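# Drop the entire wire into the bin

## Task

Move all of the wire into the bin so that no part of it rises above the bin's rim; the wire must not end up draped over the table edge, since that may count as failure.

## Robot and tools

Robot: two UR20 arms, left_arm and right_arm, each carrying a Robotiq 2F-85 two-finger gripper with a wrist camera. Cameras: cam_high, cam_low, cam_left_wrist, cam_right_wrist, all 672x504 and returned in that order.

Frames: the scene frame has its origin at table-top height, midway between the nominal arm bases. +z is up, +x points out over the table, and left_arm sits on the +y side. Image left and right do not match arm names. Calibrated bases: left_arm at (+0.085, +0.755, 0) m, right_arm at (-0.089, -0.689, 0) m, both almost unrotated. Each arm reports its end_effector_position (m), end_effector_quat_wxyz, velocities and Hand target in its own base frame. Fixed cameras and the table use the scene frame. The gripper's fingers point along its +z axis and close along its y axis. end_effector_position is the point between the closed pads; closed fingertips reach about 19 mm past it, and open ones about 6 mm. A block sticks out about 10 cm toward the gripper's +x.

Row layout, shared by execute_actions and move: one row holds 18 numbers in [-1, 1]. The first 9 are for left_arm: dx, dy, dz, rx, ry, rz, then gripper position, force_limit, speed. The last 9 are the same fields for right_arm. Send all 18 even if only one arm moves. dx, dy, dz, rx, ry, rz are offsets, not poses. They are measured from that arm's Hand target as it stood when the action or move began, along that arm's base axes. 1.0 equals 0.6 m, or 180 degrees for rotation. rx, ry, rz form one rotation vector, turning about the Hand target position. Sending six zeros re-commands the current Hand target. A repeated nonzero offset moves the arm further. The three gripper numbers are absolute commands every time, so a 0 is a real command. To leave a gripper unchanged, resend its previous values.

Gripper: position +1 is fully open (85 mm). The pads touch near -0.8, and -1 closes until something blocks them. force_limit (-1 to +1) and speed (-1 to +1) together set grip strength. speed is about 20, 85 and 150 mm/s at -1, 0 and +1. Both start at +1. A new force_limit or speed takes effect only with a position change of at least 0.01. To grasp, send -1 and keep sending it, then confirm object_status = 2. object_status codes: 0 moving, 1 stopped while opening, 2 stopped on something while closing, 3 reached the commanded position or pads met. With code 3, a thin item may still be held. position_measured is in counts: 3 fully open, about 78 at 60 mm, 130 at 40 mm, 180 at 20 mm, 230 with pads together.

execute_actions(actions, cameras): actions is a list of actions. Each action is a list of up to 15 rows, one per 1/30 s control step, and lasts 0.5 s. A short action keeps its last row until the step count reaches 15. Every row is counted from the action's starting Hand target, not from the row before it. Images come back only when actions is empty or cameras lists names; ["all"] gives every camera.

move(target, speed, blend, stop_force, zero, blocking, cameras): moves along straight paths toward offset targets. target is one 18-number row or a list of up to 15 rows. Every row is an offset from the same starting Hand targets. speed is in m/s, 0.002 to 4.2, default 0.25; turning is capped at twice that in rad/s. It can be one value or one per target. blend is in metres, and corners are rounded within that distance. stop_force is 6 to 120 N and ends an arm's path when its wrist sensor feels that much push against the motion. Do not rely on it when the gripper rotates. Leave it out when backing away from a contact. zero (default true) re-zeroes the sensor before the move. blocking=false returns after about 0.5 s and cannot be combined with stop_force. Paths do not avoid obstacles or the other arm, and all runs are capped at 10 s. The result adds a move: line giving the ending, such as done, off_target, moving, held or fault. An arm not named there reached its pose within 3 mm and 2 degrees. limits=paced means the pose was clipped; limits=held means steps were withheld.

wait(seconds 0 to 10): the robot holds its last commands. stop(): brakes a running move, but the fingers keep moving. zoom_image(camera, region [x0,y0,x1,y1] in pixels, at most 504 by 504): gives a closer view of the newest image from that camera. zero_wrist_force(arm): resets that arm's force baseline. read_manual(section): returns licence text only. finished_scene(scene 1 or 2): ends the scene and cannot be undone. Make no other call in that reply.

Result lines: Hand target is the last commanded pose after clipping, and the next offsets start from it. The gripper often rests a little short of it; the next command asks for it again, or you can add the missing distance. Orientation commands are clipped to within 32 degrees of the measured one. Wrist force and Wrist torque are given along the gripper's own axes, plus a peak line. Joint torques include the arm's own weight. Joint velocities read "within noise" when the arm is still. Tool commands shows the current gripper commands. A MOTOR HOT line warns at 70 °C; at 85 °C that arm is braked for 30 to 60 s.

Avoid: outside force near 150 N on an arm or its load, or joint contact torque above 642/642/376/93/93/93 N m; either stops the arm for 10 s. Also avoid going even slightly past a firm contact, any contact between the arms, and fast paths near an arm's own base. Do not drop the wire, release it while it is moving, let it fall or hang off the table, or squeeze it hard while it still rests on something. Loose objects can get a brief random nudge. Before finishing, check the cameras: the wire must stay fully inside the bin, below the rim, with the robot clear of it.

Each tool is called after "Call:" by a JSON object that holds its "name" and its "arguments", one argument or row to a line.

## Session

Call:
{"name": "execute_actions", "arguments": {
  "actions": []
}}

Scene clock: 0.00 s.
left_arm: end_effector_position=(+0.6194, -0.5374, +0.1008) position_measured=3 object_status=3 end_effector_quat_wxyz=(-0.295, -0.557, +0.754, -0.188) | right_arm: end_effector_position=(+1.4945, +0.6079, +0.3834) position_measured=3 object_status=3 end_effector_quat_wxyz=(-0.089, +0.752, +0.651, +0.049)
Joint positions: left_arm=[-0.706 -1.11 2.388 -3.13 -2.237 -2.076] | right_arm=[3.612 -2.525 -0.658 -1.476 1.768 2.189]
Joint velocities: within noise
Joint torques (N m): no reading
Wrist force (N): no reading
Wrist torque (N m): no reading
Wrist force, peak (N): no reading
Hand target: left_arm +0.6194, -0.5374, +0.1008; -0.295, -0.557, +0.754, -0.188 | right_arm +1.4945, +0.6079, +0.3834; -0.089, +0.752, +0.651, +0.049
Tool commands: left_gripper/position=+1.0 left_gripper/force_limit=+1.0 left_gripper/speed=+1.0 right_gripper/position=+1.0 right_gripper/force_limit=+1.0 right_gripper/speed=+1.0

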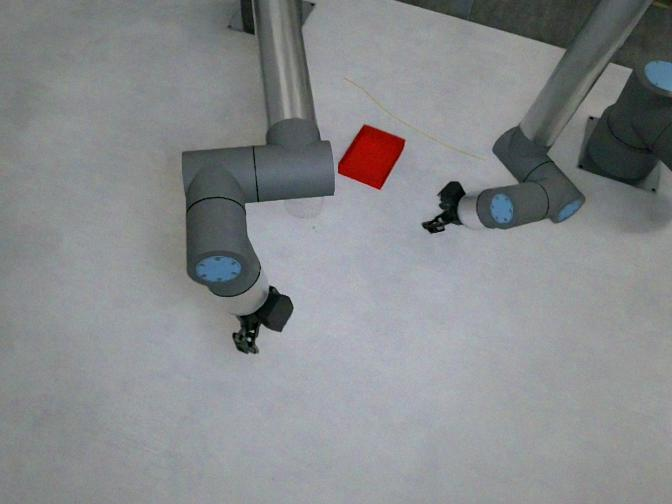

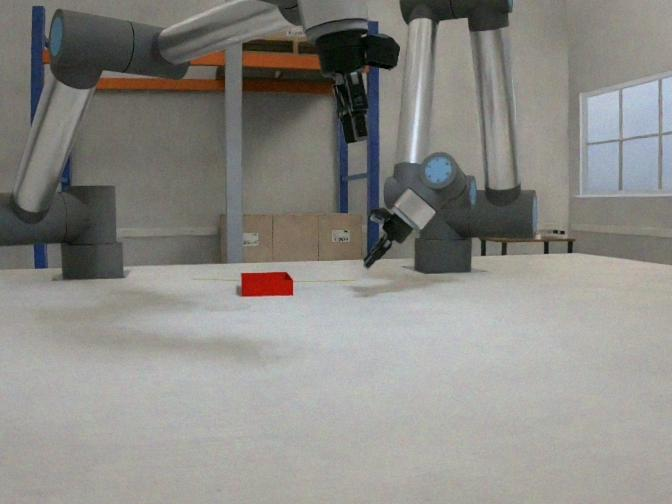

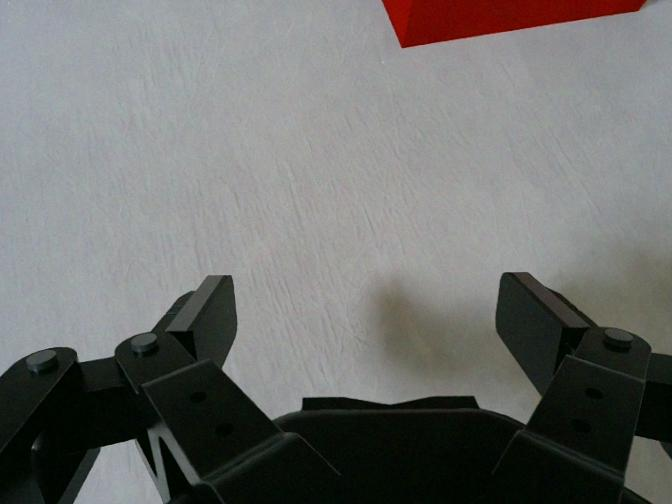

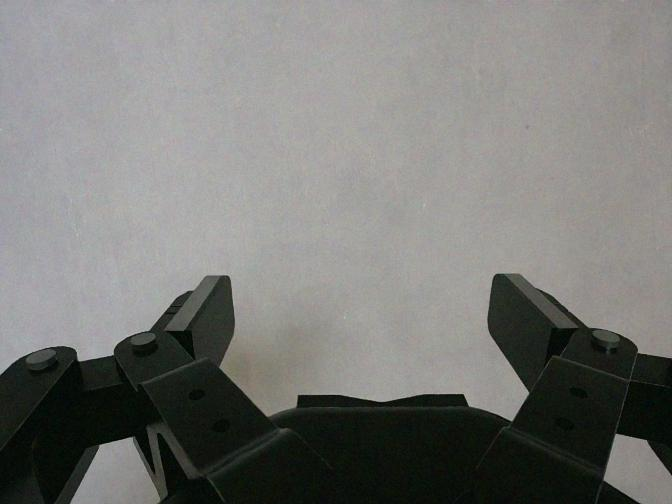

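Call:
{"name": "zoom_image", "arguments": {
  "camera": "cam_high",
  "region": [320, 60, 500, 195]
}}

Call:
{"name": "zoom_image", "arguments": {
  "camera": "cam_low",
  "region": [180, 240, 380, 310]
}}

Scaled by 2.800 from the camera's 672x504 image, which has a finer 960x720 frame.

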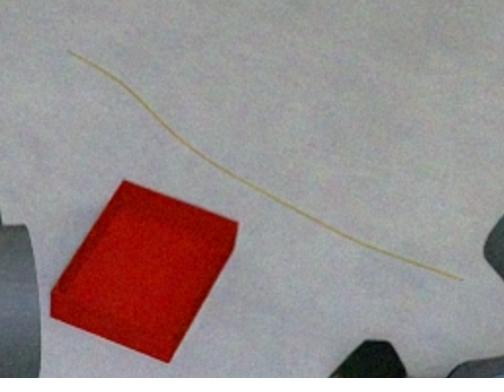

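Scaled by 2.520 from the camera's 672x504 image, which has a finer 960x720 frame.

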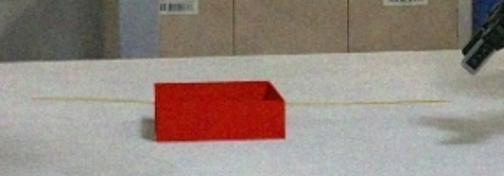

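Call:
{"name": "move", "arguments": {
  "target": [-0.75,-0.35,0.33,0.2115,-0.081,0,1,1,1,-0.2,-0.9,0.1,0,0,0,1,1,1],
  "speed": 0.5,
  "cameras": ["all"]
}}

Scene clock: 25.30 s.
left_arm: end_effector_position=(+0.1695, -0.7473, +0.2988) position_measured=3 object_status=3 end_effector_quat_wxyz=(-0.001, -0.594, +0.804, -0.001) | right_arm: end_effector_position=(+1.3745, +0.0680, +0.4434) position_measured=3 object_status=3 end_effector_quat_wxyz=(-0.089, +0.752, +0.651, +0.049)
Joint positions: left_arm=[-1.613 -1.551 2.24 -2.263 -1.572 -2.885] | right_arm=[3.288 -2.195 -1.168 -1.362 1.774 1.859]
Joint torques (N m): left_arm=[-17.29 -66.09 -94.07 -5.35 2.27 -4.82] | right_arm=[-28.98 288.86 84.38 3.29 -3.38 -5.18]
Wrist force (N): left_arm=[-2.3 0.4 -1.5] | right_arm=[-0.1 0.4 -0.4]
Wrist torque (N m): left_arm=[-0.05 0.67 0.86] | right_arm=[0.13 0.04 0.42]
Wrist force, peak (N): left_arm=[1.7 3.9 -3.8] | right_arm=[-5.0 0.2 -1.9]
Hand target: left_arm +0.1694, -0.7474, +0.2988; -0.001, -0.594, +0.804, -0.001 | right_arm +1.3745, +0.0679, +0.4434; -0.089, +0.752, +0.651, +0.049
Off the commanded pose: left_arm 0.000 m, 0 deg | right_arm 0.000 m, 0 deg.
move: done

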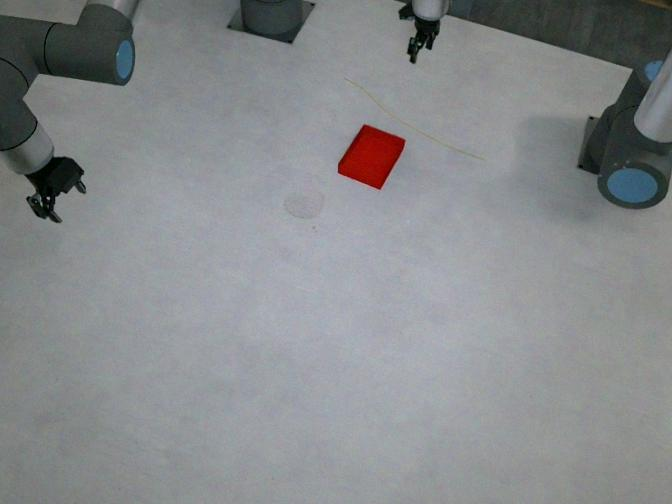

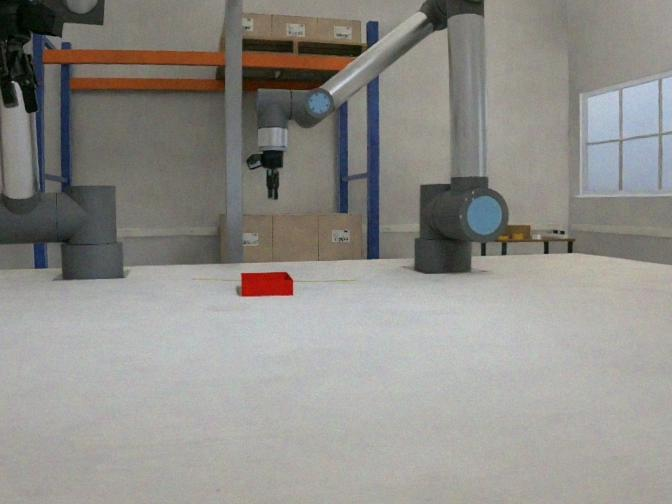

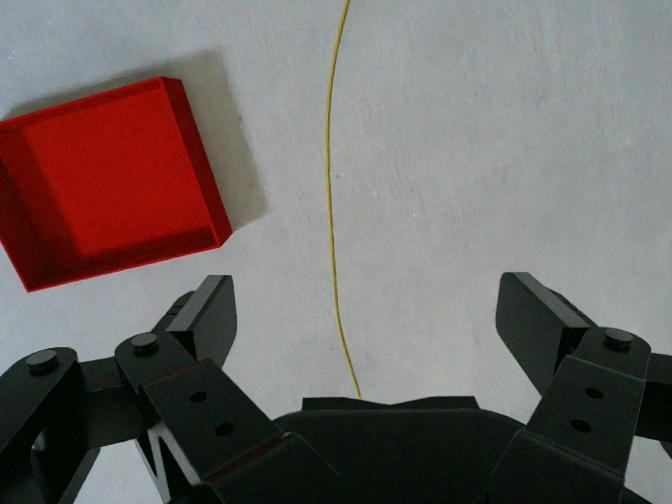

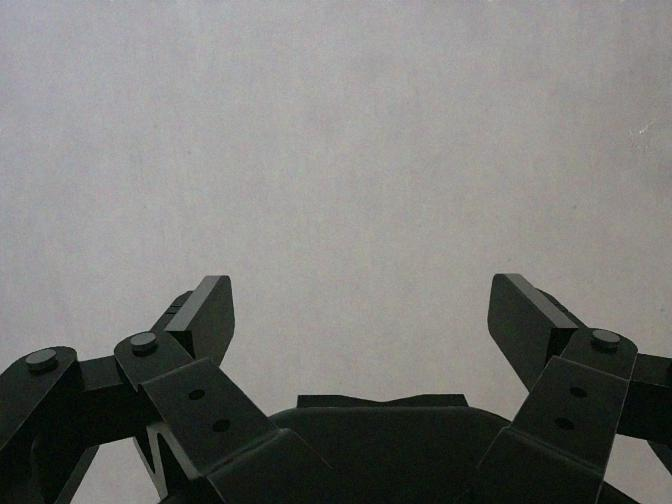

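Call:
{"name": "move", "arguments": {
  "target": [0.0267,-0.0083,-0.39,0,0,0,0,0,0,0,0,0,0,0,0,1,1,1],
  "speed": 0.3
}}

Call:
{"name": "move", "arguments": {
  "target": [0,0,-0.12,0,0,0,0,0,0,0,0,0,0,0,0,1,1,1],
  "speed": 0.02,
  "stop_force": 8,
  "cameras": ["all"]
}}

Scene clock: 46.93 s.
left_arm: end_effector_position=(+0.1854, -0.7524, +0.0650) position_measured=129 object_status=3 end_effector_quat_wxyz=(-0.001, -0.594, +0.804, -0.001) | right_arm: end_effector_position=(+1.3745, +0.0679, +0.4434) position_measured=3 object_status=3 end_effector_quat_wxyz=(-0.089, +0.752, +0.651, +0.049)
Joint positions: left_arm=[-1.591 -1.255 2.371 -2.689 -1.572 -2.863] | right_arm=[3.288 -2.195 -1.168 -1.362 1.774 1.859]
Joint torques (N m): left_arm=[28.66 -106.79 -29.19 -12.9 -3.04 7.37] | right_arm=[-34.33 290.3 82.7 3.56 -3.51 -5.24]
Wrist force (N): left_arm=[-2.0 0.3 -1.3] | right_arm=[0.1 0.4 0.0]
Wrist torque (N m): left_arm=[-0.03 0.67 0.47] | right_arm=[0.13 0.01 0.42]
Wrist force, peak (N): left_arm=[-2.2 0.5 -5.6] | right_arm=[0.2 0.9 -0.3]
Hand target: left_arm +0.1854, -0.7524, +0.0648; -0.001, -0.594, +0.804, -0.001 | right_arm +1.3745, +0.0679, +0.4434; -0.089, +0.752, +0.651, +0.049
Off the commanded pose: left_arm 0.000 m, 0 deg | right_arm 0.000 m, 0 deg.
move: done

Scene clock: 50.13 s.
left_arm: end_effector_position=(+0.1854, -0.7521, +0.0169) position_measured=129 object_status=3 end_effector_quat_wxyz=(-0.001, -0.594, +0.804, +0.000) | right_arm: end_effector_position=(+1.3745, +0.0679, +0.4434) position_measured=3 object_status=3 end_effector_quat_wxyz=(-0.089, +0.752, +0.651, +0.049)
Joint positions: left_arm=[-1.591 -1.181 2.386 -2.777 -1.572 -2.863] | right_arm=[3.288 -2.195 -1.168 -1.362 1.774 1.859]
Joint torques (N m): left_arm=[4.36 -131.17 -41.45 -10.04 -0.44 1.35] | right_arm=[-31.99 290.29 84.01 3.7 -3.24 -5.49]
Wrist force (N): left_arm=[0.8 0.7 -2.8] | right_arm=[0.1 0.7 -0.2]
Wrist torque (N m): left_arm=[0.02 0.15 0.50] | right_arm=[0.19 -0.01 0.42]
Wrist force, peak (N): left_arm=[-26.6 7.4 -130.3] | right_arm=[-0.1 0.7 -0.6]
Hand target: left_arm +0.1854, -0.7521, +0.0169; -0.001, -0.594, +0.804, +0.000 (not the last commanded pose) | right_arm +1.3745, +0.0679, +0.4434; -0.089, +0.752, +0.651, +0.049
Tool commands: left_gripper/position=+0.003922 left_gripper/force_limit=+0.003922 left_gripper/speed=+0.003922 right_gripper/position=+1.0 right_gripper/force_limit=+1.0 right_gripper/speed=+1.0
Off the commanded pose: left_arm 0.024 m, 0 deg | right_arm 0.000 m, 0 deg.
FORCE FAULT: contact force on the left arm reached its limit, and that arm stopped. The contact can be on any part of that arm, not only on its tool. That arm's remaining commands of this call were not run. That arm is still stopped at the end of this call. That arm stays stopped for about 9 more seconds. Until then a move that you send moves the other arm only, and its call returns only when the move has ended. Once the stop has ended, the next robot result says so. If the stop ends while you think or write, that arm runs what you send next, counted from a new Hand target: where the arm stands when the stop ends. While its stop runs, that arm takes no new command, but its gripper still runs the gripper command that each later call begins with. Until it ends, the stop uses up actions while you think or wait. An arm that is not stopped still takes commands.
move: fault (left_arm; stop_force had ended the path)

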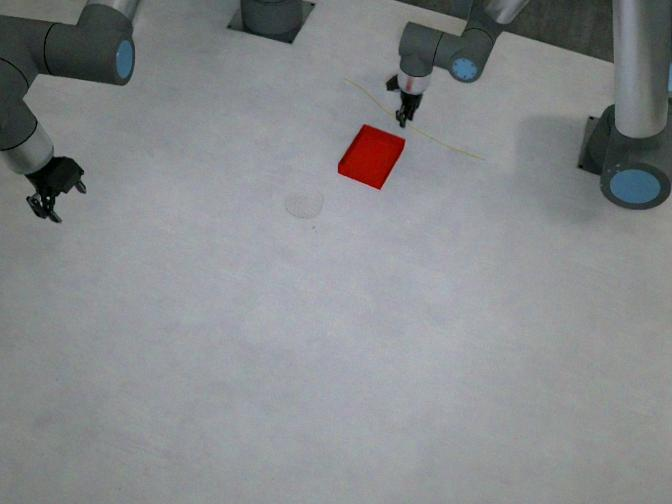

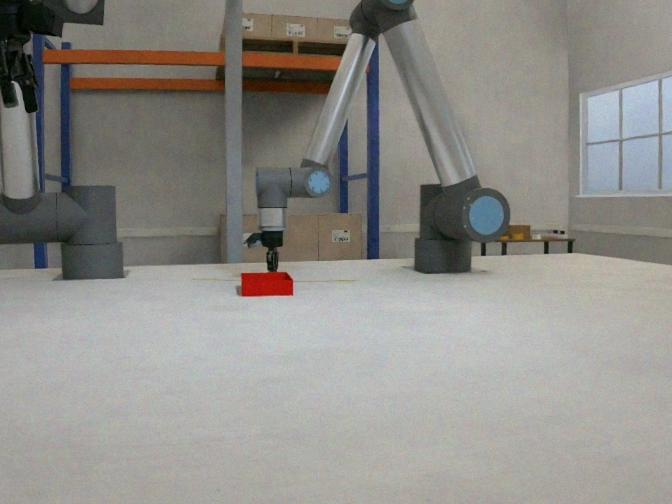

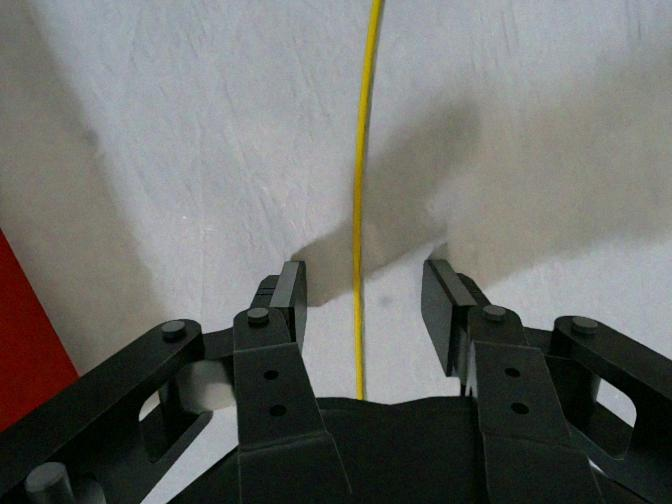

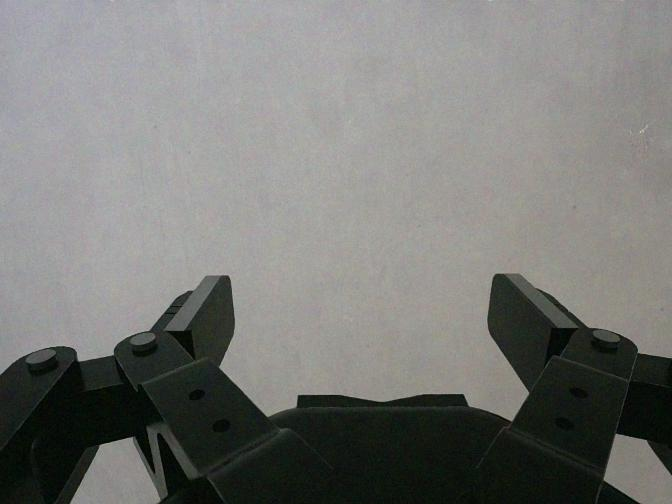

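Call:
{"name": "wait", "arguments": {
  "seconds": 8
}}

Scene clock: 65.00 s.
left_arm: end_effector_position=(+0.1854, -0.7521, +0.0169) position_measured=129 object_status=3 end_effector_quat_wxyz=(-0.001, -0.594, +0.804, +0.000) | right_arm: end_effector_position=(+1.3745, +0.0679, +0.4434) position_measured=3 object_status=3 end_effector_quat_wxyz=(-0.089, +0.752, +0.651, +0.049)
Joint positions: left_arm=[-1.591 -1.181 2.386 -2.777 -1.572 -2.863] | right_arm=[3.288 -2.195 -1.168 -1.362 1.774 1.859]
Joint torques (N m): left_arm=[2.4 -129.47 -39.41 -10.61 -0.04 1.6] | right_arm=[-32.11 289.59 85.11 4.73 -3.2 -5.01]
Wrist force (N): left_arm=[0.6 0.3 -2.7] | right_arm=[0.0 0.4 0.1]
Wrist torque (N m): left_arm=[-0.04 0.19 0.49] | right_arm=[0.13 0.02 0.42]
Wrist force, peak (N): left_arm=[0.7 0.5 -3.2] | right_arm=[-0.1 0.5 -0.9]
Hand target: left_arm +0.1854, -0.7521, +0.0169; -0.001, -0.594, +0.804, +0.000 (not the last commanded pose) | right_arm +1.3745, +0.0679, +0.4434; -0.089, +0.752, +0.651, +0.049
Tool commands: left_gripper/position=+0.003922 left_gripper/force_limit=+0.003922 left_gripper/speed=+0.003922 right_gripper/position=+1.0 right_gripper/force_limit=+1.0 right_gripper/speed=+1.0
Off the commanded pose: left_arm 0.024 m, 0 deg | right_arm 0.000 m, 0 deg.
FORCE FAULT, CONTINUED: the left arm's stop, for the force fault that an earlier result reported, is over. The rest of the stop counts as 19 of the actions that you can send in this scene. That arm's target is now where it stood when the stop ended, not its last command. That arm accepts commands again.
wait: 8.00 s; at rest from the start

Call:
{"name": "move", "arguments": {
  "target": [
    [0,0,0.0042,0,0,0,-1,-0.8,-0.5,0,0,0,0,0,0,1,1,1],
    [0,0,0.35,0,0,0,-1,-0.8,-0.5,0,0,0,0,0,0,1,1,1]
  ],
  "speed": 0.2,
  "cameras": ["cam_high","cam_low","cam_left_wrist"]
}}

Call:
{"name": "zoom_image", "arguments": {
  "camera": "cam_low",
  "region": [180, 140, 380, 310]
}}

Call:
{"name": "zoom_image", "arguments": {
  "camera": "cam_high",
  "region": [320, 20, 500, 195]
}}

Scene clock: 72.53 s.
left_arm: end_effector_position=(+0.1855, -0.7521, +0.2268) position_measured=230 object_status=3 end_effector_quat_wxyz=(-0.001, -0.594, +0.804, +0.000) | right_arm: end_effector_position=(+1.3745, +0.0679, +0.4434) position_measured=3 object_status=3 end_effector_quat_wxyz=(-0.089, +0.752, +0.651, +0.049)
Joint positions: left_arm=[-1.591 -1.468 2.283 -2.388 -1.572 -2.863] | right_arm=[3.288 -2.195 -1.168 -1.362 1.774 1.859]
Joint torques (N m): left_arm=[-10.11 -118.17 -86.23 -5.25 0.63 -3.91] | right_arm=[-29.67 290.68 84.23 4.56 -2.57 -4.85]
Wrist force (N): left_arm=[0.3 -0.3 -2.3] | right_arm=[-0.1 0.6 0.0]
Wrist torque (N m): left_arm=[-0.15 0.24 0.46] | right_arm=[0.16 0.04 0.42]
Wrist force, peak (N): left_arm=[0.6 -3.7 -28.0] | right_arm=[0.1 0.3 -0.9]
Hand target: left_arm +0.1854, -0.7521, +0.2269; -0.001, -0.594, +0.804, +0.000 | right_arm +1.3745, +0.0679, +0.4434; -0.089, +0.752, +0.651, +0.049
Off the commanded pose: left_arm 0.000 m, 0 deg | right_arm 0.000 m, 0 deg.
move: done
Images, in order (width x height): cam_high 672x504, cam_low 672x504, cam_left_wrist 672x504.

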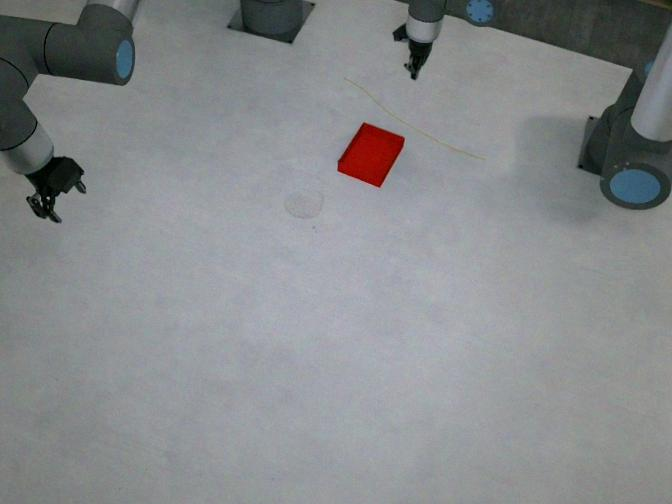

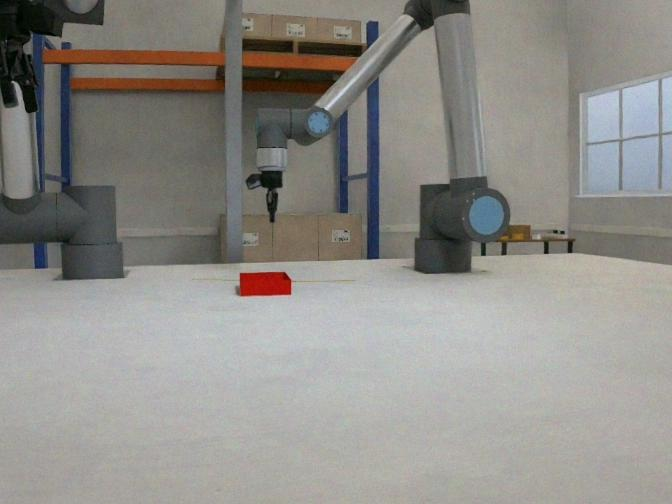

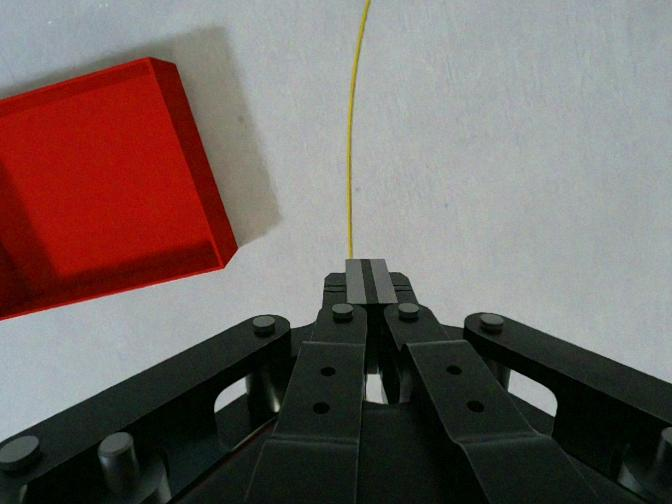

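Scaled by 2.520 from the camera's 672x504 image, which has a finer 960x720 frame.

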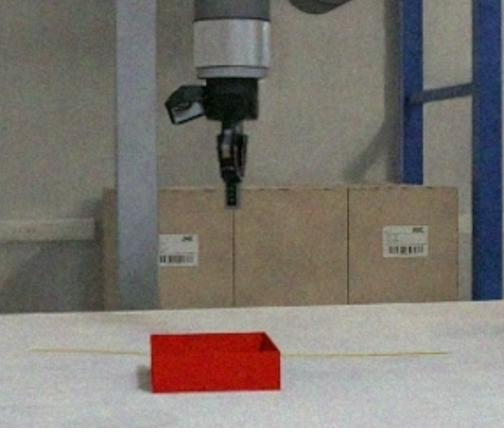

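Scaled by 2.800 from the camera's 672x504 image, which has a finer 960x720 frame.

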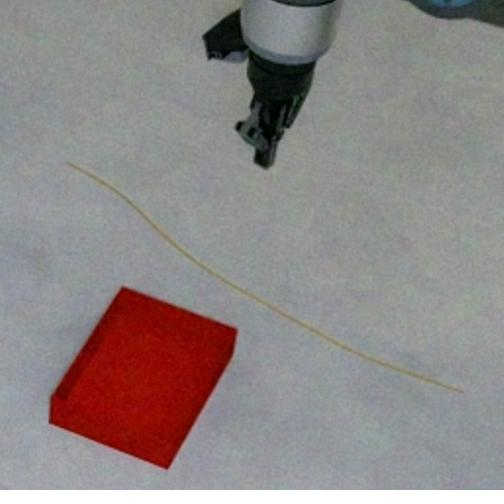

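Call:
{"name": "move", "arguments": {
  "target": [
    [0,0,0,0,0,0,-0.45,-0.8,-0.5,0,0,0,0,0,0,1,1,1],
    [0,0,-0.335,0,0,0,-0.45,-0.8,-0.5,0,0,0,0,0,0,1,1,1]
  ],
  "speed": 0.2
}}

Call:
{"name": "move", "arguments": {
  "target": [0,0,-0.025,0,0,0,-0.45,-0.8,-0.5,0,0,0,0,0,0,1,1,1],
  "speed": 0.004,
  "stop_force": 8,
  "cameras": ["cam_left_wrist"]
}}

Call:
{"name": "zoom_image", "arguments": {
  "camera": "cam_left_wrist",
  "region": [270, 180, 470, 420]
}}

Scene clock: 88.03 s.
left_arm: end_effector_position=(+0.1854, -0.7522, +0.0261) position_measured=186 object_status=3 end_effector_quat_wxyz=(-0.001, -0.594, +0.804, +0.000) | right_arm: end_effector_position=(+1.3745, +0.0679, +0.4434) position_measured=3 object_status=3 end_effector_quat_wxyz=(-0.089, +0.752, +0.651, +0.049)
Joint positions: left_arm=[-1.591 -1.196 2.383 -2.761 -1.572 -2.863] | right_arm=[3.288 -2.195 -1.168 -1.362 1.774 1.859]
Joint torques (N m): left_arm=[21.84 -113.1 -21.6 -13.28 -1.35 6.47] | right_arm=[-28.97 289.01 84.14 4.49 -2.5 -5]
Wrist force (N): left_arm=[0.5 0.2 -2.2] | right_arm=[-0.2 0.1 -0.5]
Wrist torque (N m): left_arm=[-0.06 0.21 0.65] | right_arm=[0.07 0.06 0.43]
Wrist force, peak (N): left_arm=[1.0 -0.2 -5.6] | right_arm=[-0.2 0.8 -0.5]
Hand target: left_arm +0.1854, -0.7521, +0.0259; -0.001, -0.594, +0.804, +0.000 | right_arm +1.3745, +0.0679, +0.4434; -0.089, +0.752, +0.651, +0.049
Off the commanded pose: left_arm 0.000 m, 0 deg | right_arm 0.000 m, 0 deg.
move: done

Scene clock: 90.97 s.
left_arm: end_effector_position=(+0.1854, -0.7521, +0.0182) position_measured=186 object_status=3 end_effector_quat_wxyz=(-0.001, -0.594, +0.804, +0.000) | right_arm: end_effector_position=(+1.3745, +0.0679, +0.4434) position_measured=3 object_status=3 end_effector_quat_wxyz=(-0.089, +0.752, +0.651, +0.049)
Joint positions: left_arm=[-1.591 -1.183 2.386 -2.775 -1.572 -2.863] | right_arm=[3.288 -2.195 -1.168 -1.362 1.774 1.859]
Joint torques (N m): left_arm=[18.74 -145.7 -31.64 -1.68 1.61 6.9] | right_arm=[-31.22 288.27 84.58 5.2 -2.79 -5.02]
Wrist force (N): left_arm=[4.0 0.1 -18.3] | right_arm=[0.0 0.3 -0.4]
Wrist torque (N m): left_arm=[0.14 0.17 0.66] | right_arm=[0.11 0.02 0.43]
Wrist force, peak (N): left_arm=[-7.2 2.2 -39.0] | right_arm=[0.0 0.7 -0.5]
Hand target: left_arm +0.1854, -0.7521, +0.0182; -0.001, -0.594, +0.804, +0.000 (not the last commanded pose) | right_arm +1.3745, +0.0679, +0.4434; -0.089, +0.752, +0.651, +0.049
Off the commanded pose: left_arm 0.007 m, 0 deg | right_arm 0.000 m, 0 deg.
move: contact (left_arm)
Images, in order (width x height): cam_left_wrist 672x504.

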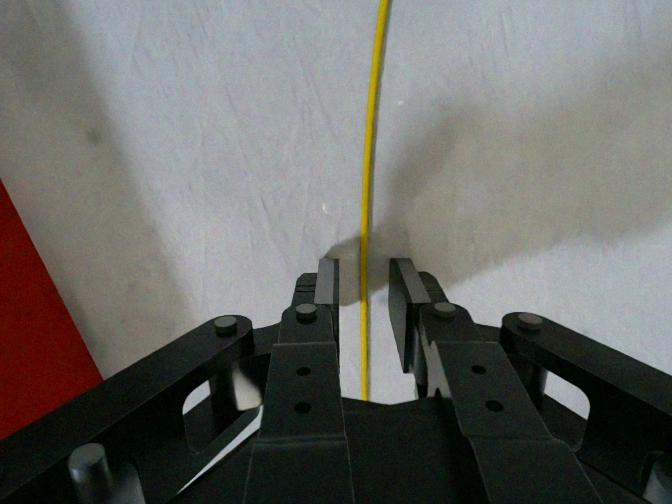

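Scaled by 2.100 from the camera's 672x504 image, which has a finer 960x720 frame.

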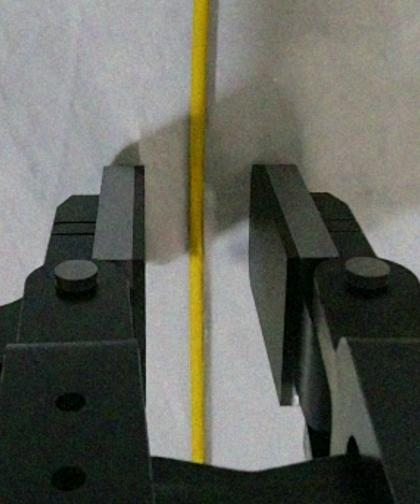

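Call:
{"name": "move", "arguments": {
  "target": [
    [0,0,0.0009,0,0,0,-1,-0.8,-1,0,0,0,0,0,0,1,1,1],
    [0,0,0.35,0,0,0,-1,-0.8,-1,0,0,0,0,0,0,1,1,1]
  ],
  "speed": 0.2,
  "cameras": ["cam_high","cam_low","cam_left_wrist"]
}}

Call:
{"name": "zoom_image", "arguments": {
  "camera": "cam_low",
  "region": [180, 140, 380, 310]
}}

Call:
{"name": "zoom_image", "arguments": {
  "camera": "cam_high",
  "region": [320, 20, 500, 195]
}}

Scene clock: 98.17 s.
left_arm: end_effector_position=(+0.1855, -0.7521, +0.2281) position_measured=227 object_status=2 end_effector_quat_wxyz=(-0.001, -0.594, +0.804, +0.000) | right_arm: end_effector_position=(+1.3745, +0.0679, +0.4434) position_measured=3 object_status=3 end_effector_quat_wxyz=(-0.089, +0.752, +0.651, +0.049)
Joint positions: left_arm=[-1.591 -1.469 2.282 -2.386 -1.572 -2.863] | right_arm=[3.288 -2.195 -1.168 -1.362 1.774 1.859]
Joint torques (N m): left_arm=[-11 -118.26 -86.18 -4.29 -1.37 -3.38] | right_arm=[-30.17 289.78 83.99 5.48 -2.3 -4.69]
Wrist force (N): left_arm=[0.0 -0.2 -2.4] | right_arm=[-0.3 0.2 -0.4]
Wrist torque (N m): left_arm=[-0.14 0.28 0.45] | right_arm=[0.10 0.08 0.42]
Wrist force, peak (N): left_arm=[4.2 0.0 -18.1] | right_arm=[-0.3 0.5 -0.8]
Hand target: left_arm +0.1854, -0.7521, +0.2282; -0.001, -0.594, +0.804, +0.000 | right_arm +1.3745, +0.0679, +0.4434; -0.089, +0.752, +0.651, +0.049
Off the commanded pose: left_arm 0.000 m, 0 deg | right_arm 0.000 m, 0 deg.
move: done
Images, in order (width x height): cam_high 672x504, cam_low 672x504, cam_left_wrist 672x504.

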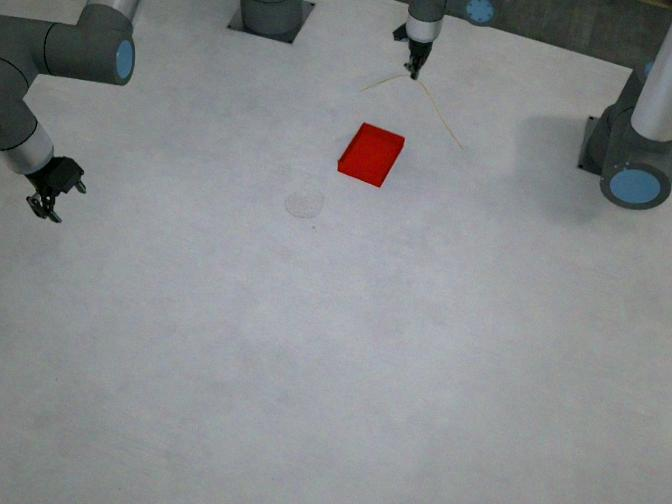

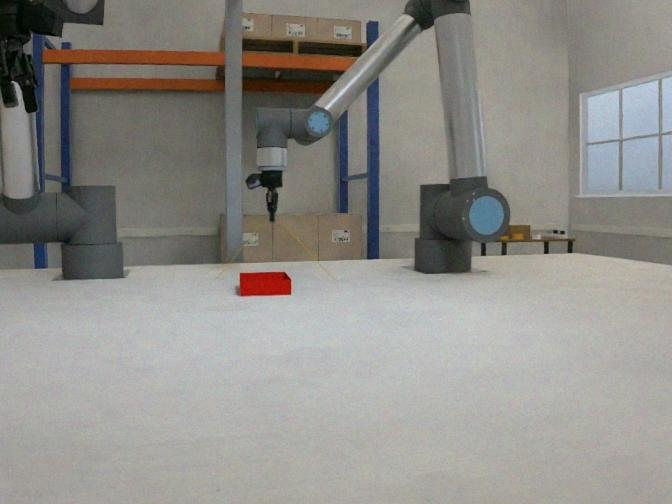

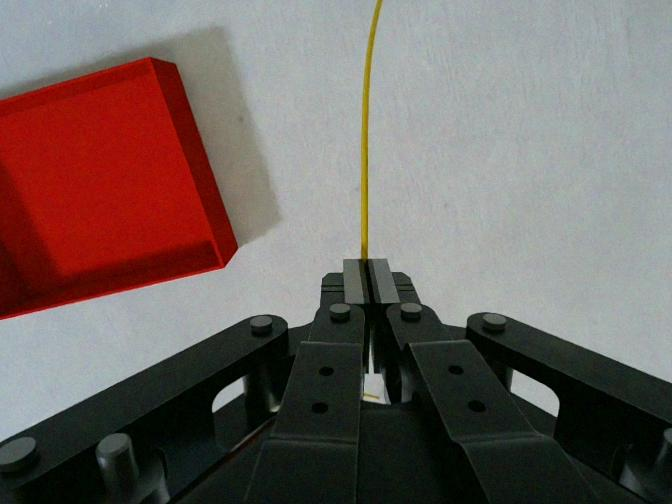

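Scaled by 2.520 from the camera's 672x504 image, which has a finer 960x720 frame.

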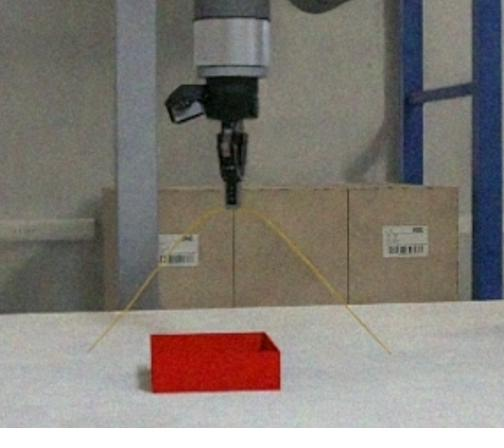

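Scaled by 2.800 from the camera's 672x504 image, which has a finer 960x720 frame.

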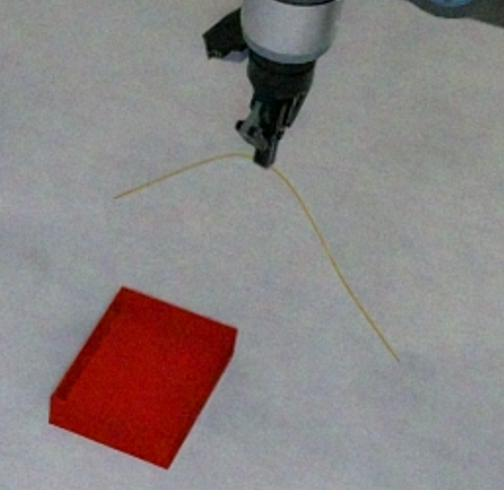

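Call:
{"name": "move", "arguments": {
  "target": [
    [0,0,0.46,0,0,0,-1,-0.8,-1,0,0,0,0,0,0,1,1,1],
    [0.334,-0.0917,0.46,0,0,-0.428,-1,-0.8,-1,0,0,0,0,0,0,1,1,1]
  ],
  "speed": 0.4,
  "blend": [0.08,0],
  "cameras": ["cam_high","cam_low","cam_left_wrist"]
}}

Call:
{"name": "zoom_image", "arguments": {
  "camera": "cam_low",
  "region": [180, 130, 380, 310]
}}

Call:
{"name": "zoom_image", "arguments": {
  "camera": "cam_high",
  "region": [300, 20, 480, 200]
}}

Scene clock: 121.33 s.
left_arm: end_effector_position=(+0.3858, -0.8071, +0.5042) position_measured=227 object_status=2 end_effector_quat_wxyz=(-0.001, +0.036, +0.999, +0.000) | right_arm: end_effector_position=(+1.3745, +0.0679, +0.4434) position_measured=3 object_status=3 end_effector_quat_wxyz=(-0.089, +0.752, +0.651, +0.049)
Joint positions: left_arm=[-1.351 -1.535 1.895 -1.929 -1.573 -1.279] | right_arm=[3.288 -2.195 -1.168 -1.362 1.774 1.859]
Joint torques (N m): left_arm=[26.81 -87.77 -106.13 -4.83 -3.38 6.87] | right_arm=[-29.84 289.56 84.61 5.62 -2.32 -5.01]
Wrist force (N): left_arm=[0.3 0.2 -2.0] | right_arm=[0.2 0.6 -0.2]
Wrist torque (N m): left_arm=[-0.12 0.22 0.48] | right_arm=[0.17 -0.02 0.42]
Wrist force, peak (N): left_arm=[0.6 1.1 -5.3] | right_arm=[0.1 0.6 -1.0]
Hand target: left_arm +0.3858, -0.8072, +0.5042; -0.001, +0.036, +0.999, +0.000 | right_arm +1.3745, +0.0679, +0.4434; -0.089, +0.752, +0.651, +0.049
Off the commanded pose: left_arm 0.000 m, 0 deg | right_arm 0.000 m, 0 deg.
move: done
Images, in order (width x height): cam_high 672x504, cam_low 672x504, cam_left_wrist 672x504.

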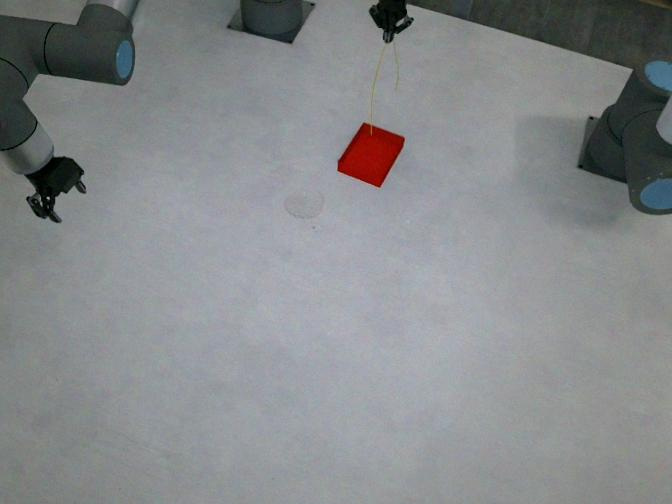

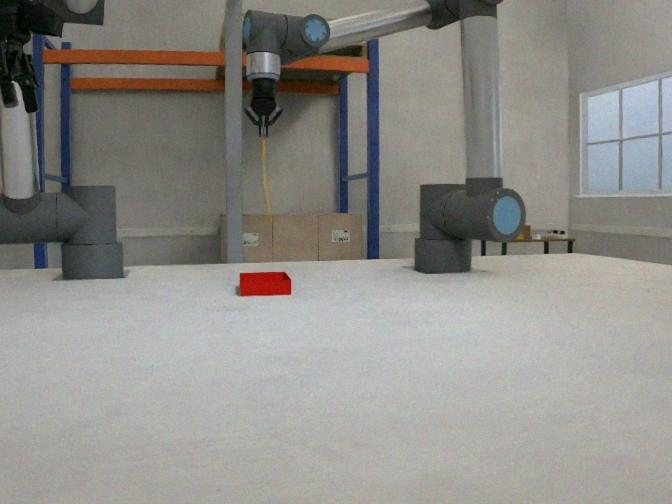

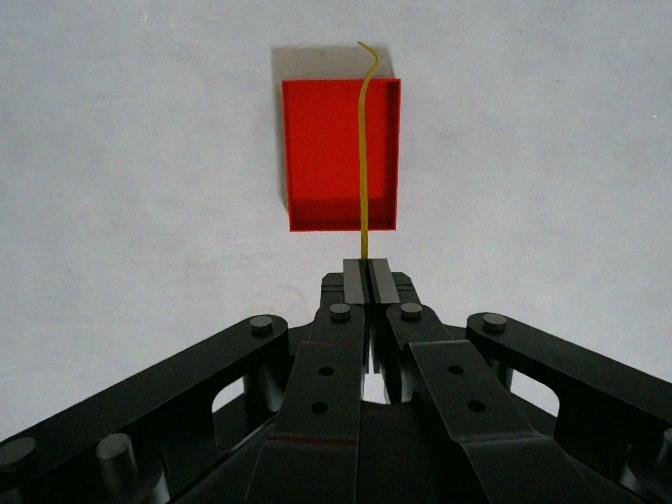

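Scaled by 2.520 from the camera's 672x504 image, which has a finer 960x720 frame.

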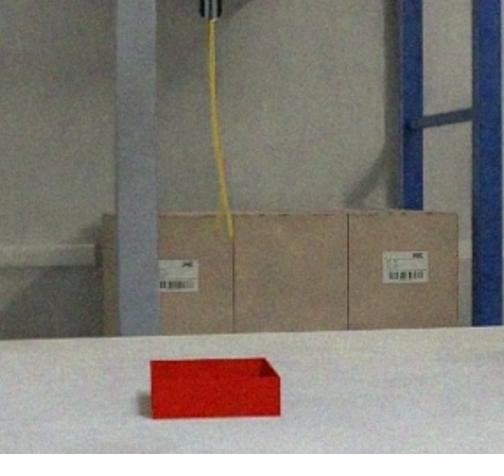

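Scaled by 2.800 from the camera's 672x504 image, which has a finer 960x720 frame.

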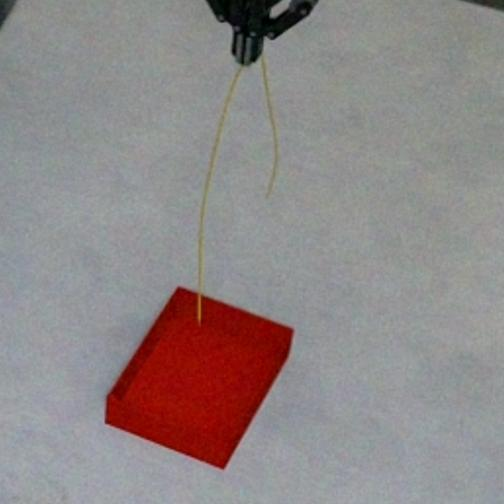

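Call:
{"name": "move", "arguments": {
  "target": [0.02,-0.02,-0.18,0,0,-0.2056,-1,-0.8,-1,0,0,0,0,0,0,1,1,1],
  "speed": 0.25,
  "cameras": ["cam_high","cam_low","cam_left_wrist"]
}}

Call:
{"name": "zoom_image", "arguments": {
  "camera": "cam_low",
  "region": [180, 150, 380, 310]
}}

Call:
{"name": "zoom_image", "arguments": {
  "camera": "cam_high",
  "region": [300, 20, 480, 200]
}}

Scene clock: 144.60 s.
left_arm: end_effector_position=(+0.3978, -0.8192, +0.3962) position_measured=227 object_status=2 end_effector_quat_wxyz=(-0.001, +0.351, +0.936, +0.001) | right_arm: end_effector_position=(+1.3745, +0.0679, +0.4434) position_measured=3 object_status=3 end_effector_quat_wxyz=(-0.089, +0.752, +0.651, +0.049)
Joint positions: left_arm=[-1.341 -1.459 1.975 -2.085 -1.572 -0.623] | right_arm=[3.288 -2.195 -1.168 -1.362 1.774 1.859]
Joint torques (N m): left_arm=[26.3 -98.94 -65.1 -12.32 -3.43 6.79] | right_arm=[-28.8 290.86 83.58 6.17 -2.27 -4.83]
Wrist force (N): left_arm=[-0.1 0.2 -2.6] | right_arm=[-0.1 0.5 -0.2]
Wrist torque (N m): left_arm=[-0.08 0.32 0.50] | right_arm=[0.14 0.04 0.42]
Wrist force, peak (N): left_arm=[0.5 -0.1 -4.1] | right_arm=[-0.5 0.9 0.2]
Hand target: left_arm +0.3978, -0.8192, +0.3962; -0.001, +0.351, +0.936, +0.001 | right_arm +1.3745, +0.0679, +0.4434; -0.089, +0.752, +0.651, +0.049
Off the commanded pose: left_arm 0.000 m, 0 deg | right_arm 0.000 m, 0 deg.
move: done
Images, in order (width x height): cam_high 672x504, cam_low 672x504, cam_left_wrist 672x504.

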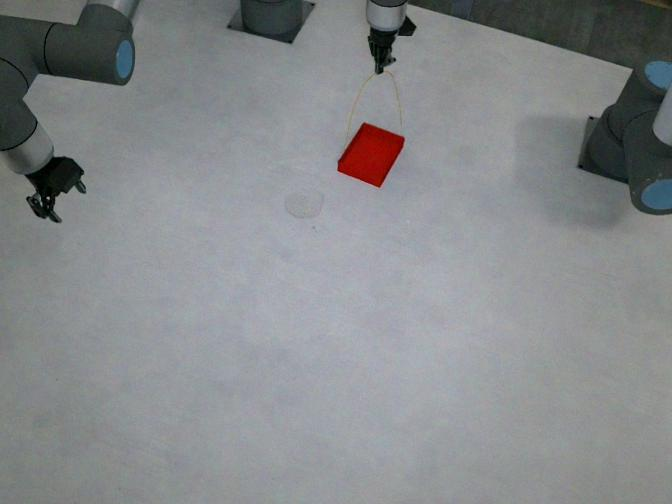

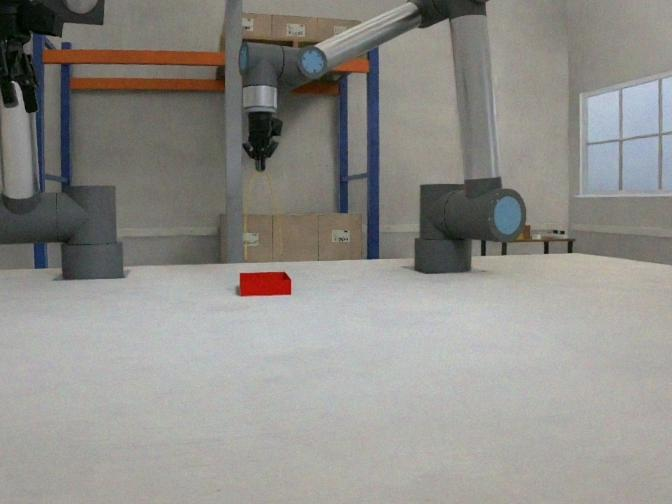

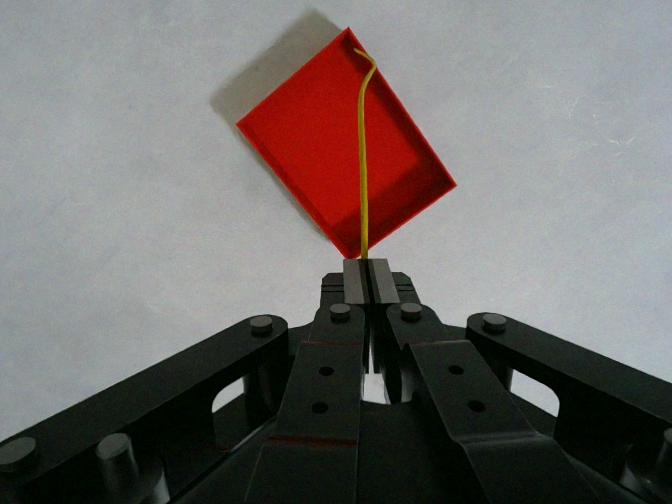

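Scaled by 2.520 from the camera's 672x504 image, which has a finer 960x720 frame.

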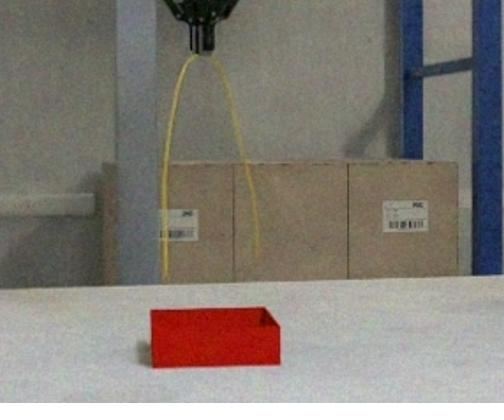

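Scaled by 2.800 from the camera's 672x504 image, which has a finer 960x720 frame.

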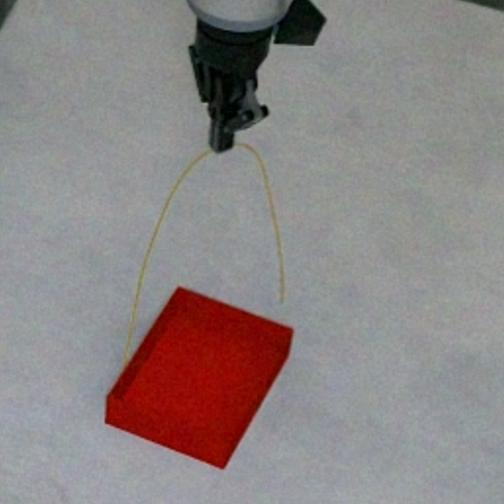

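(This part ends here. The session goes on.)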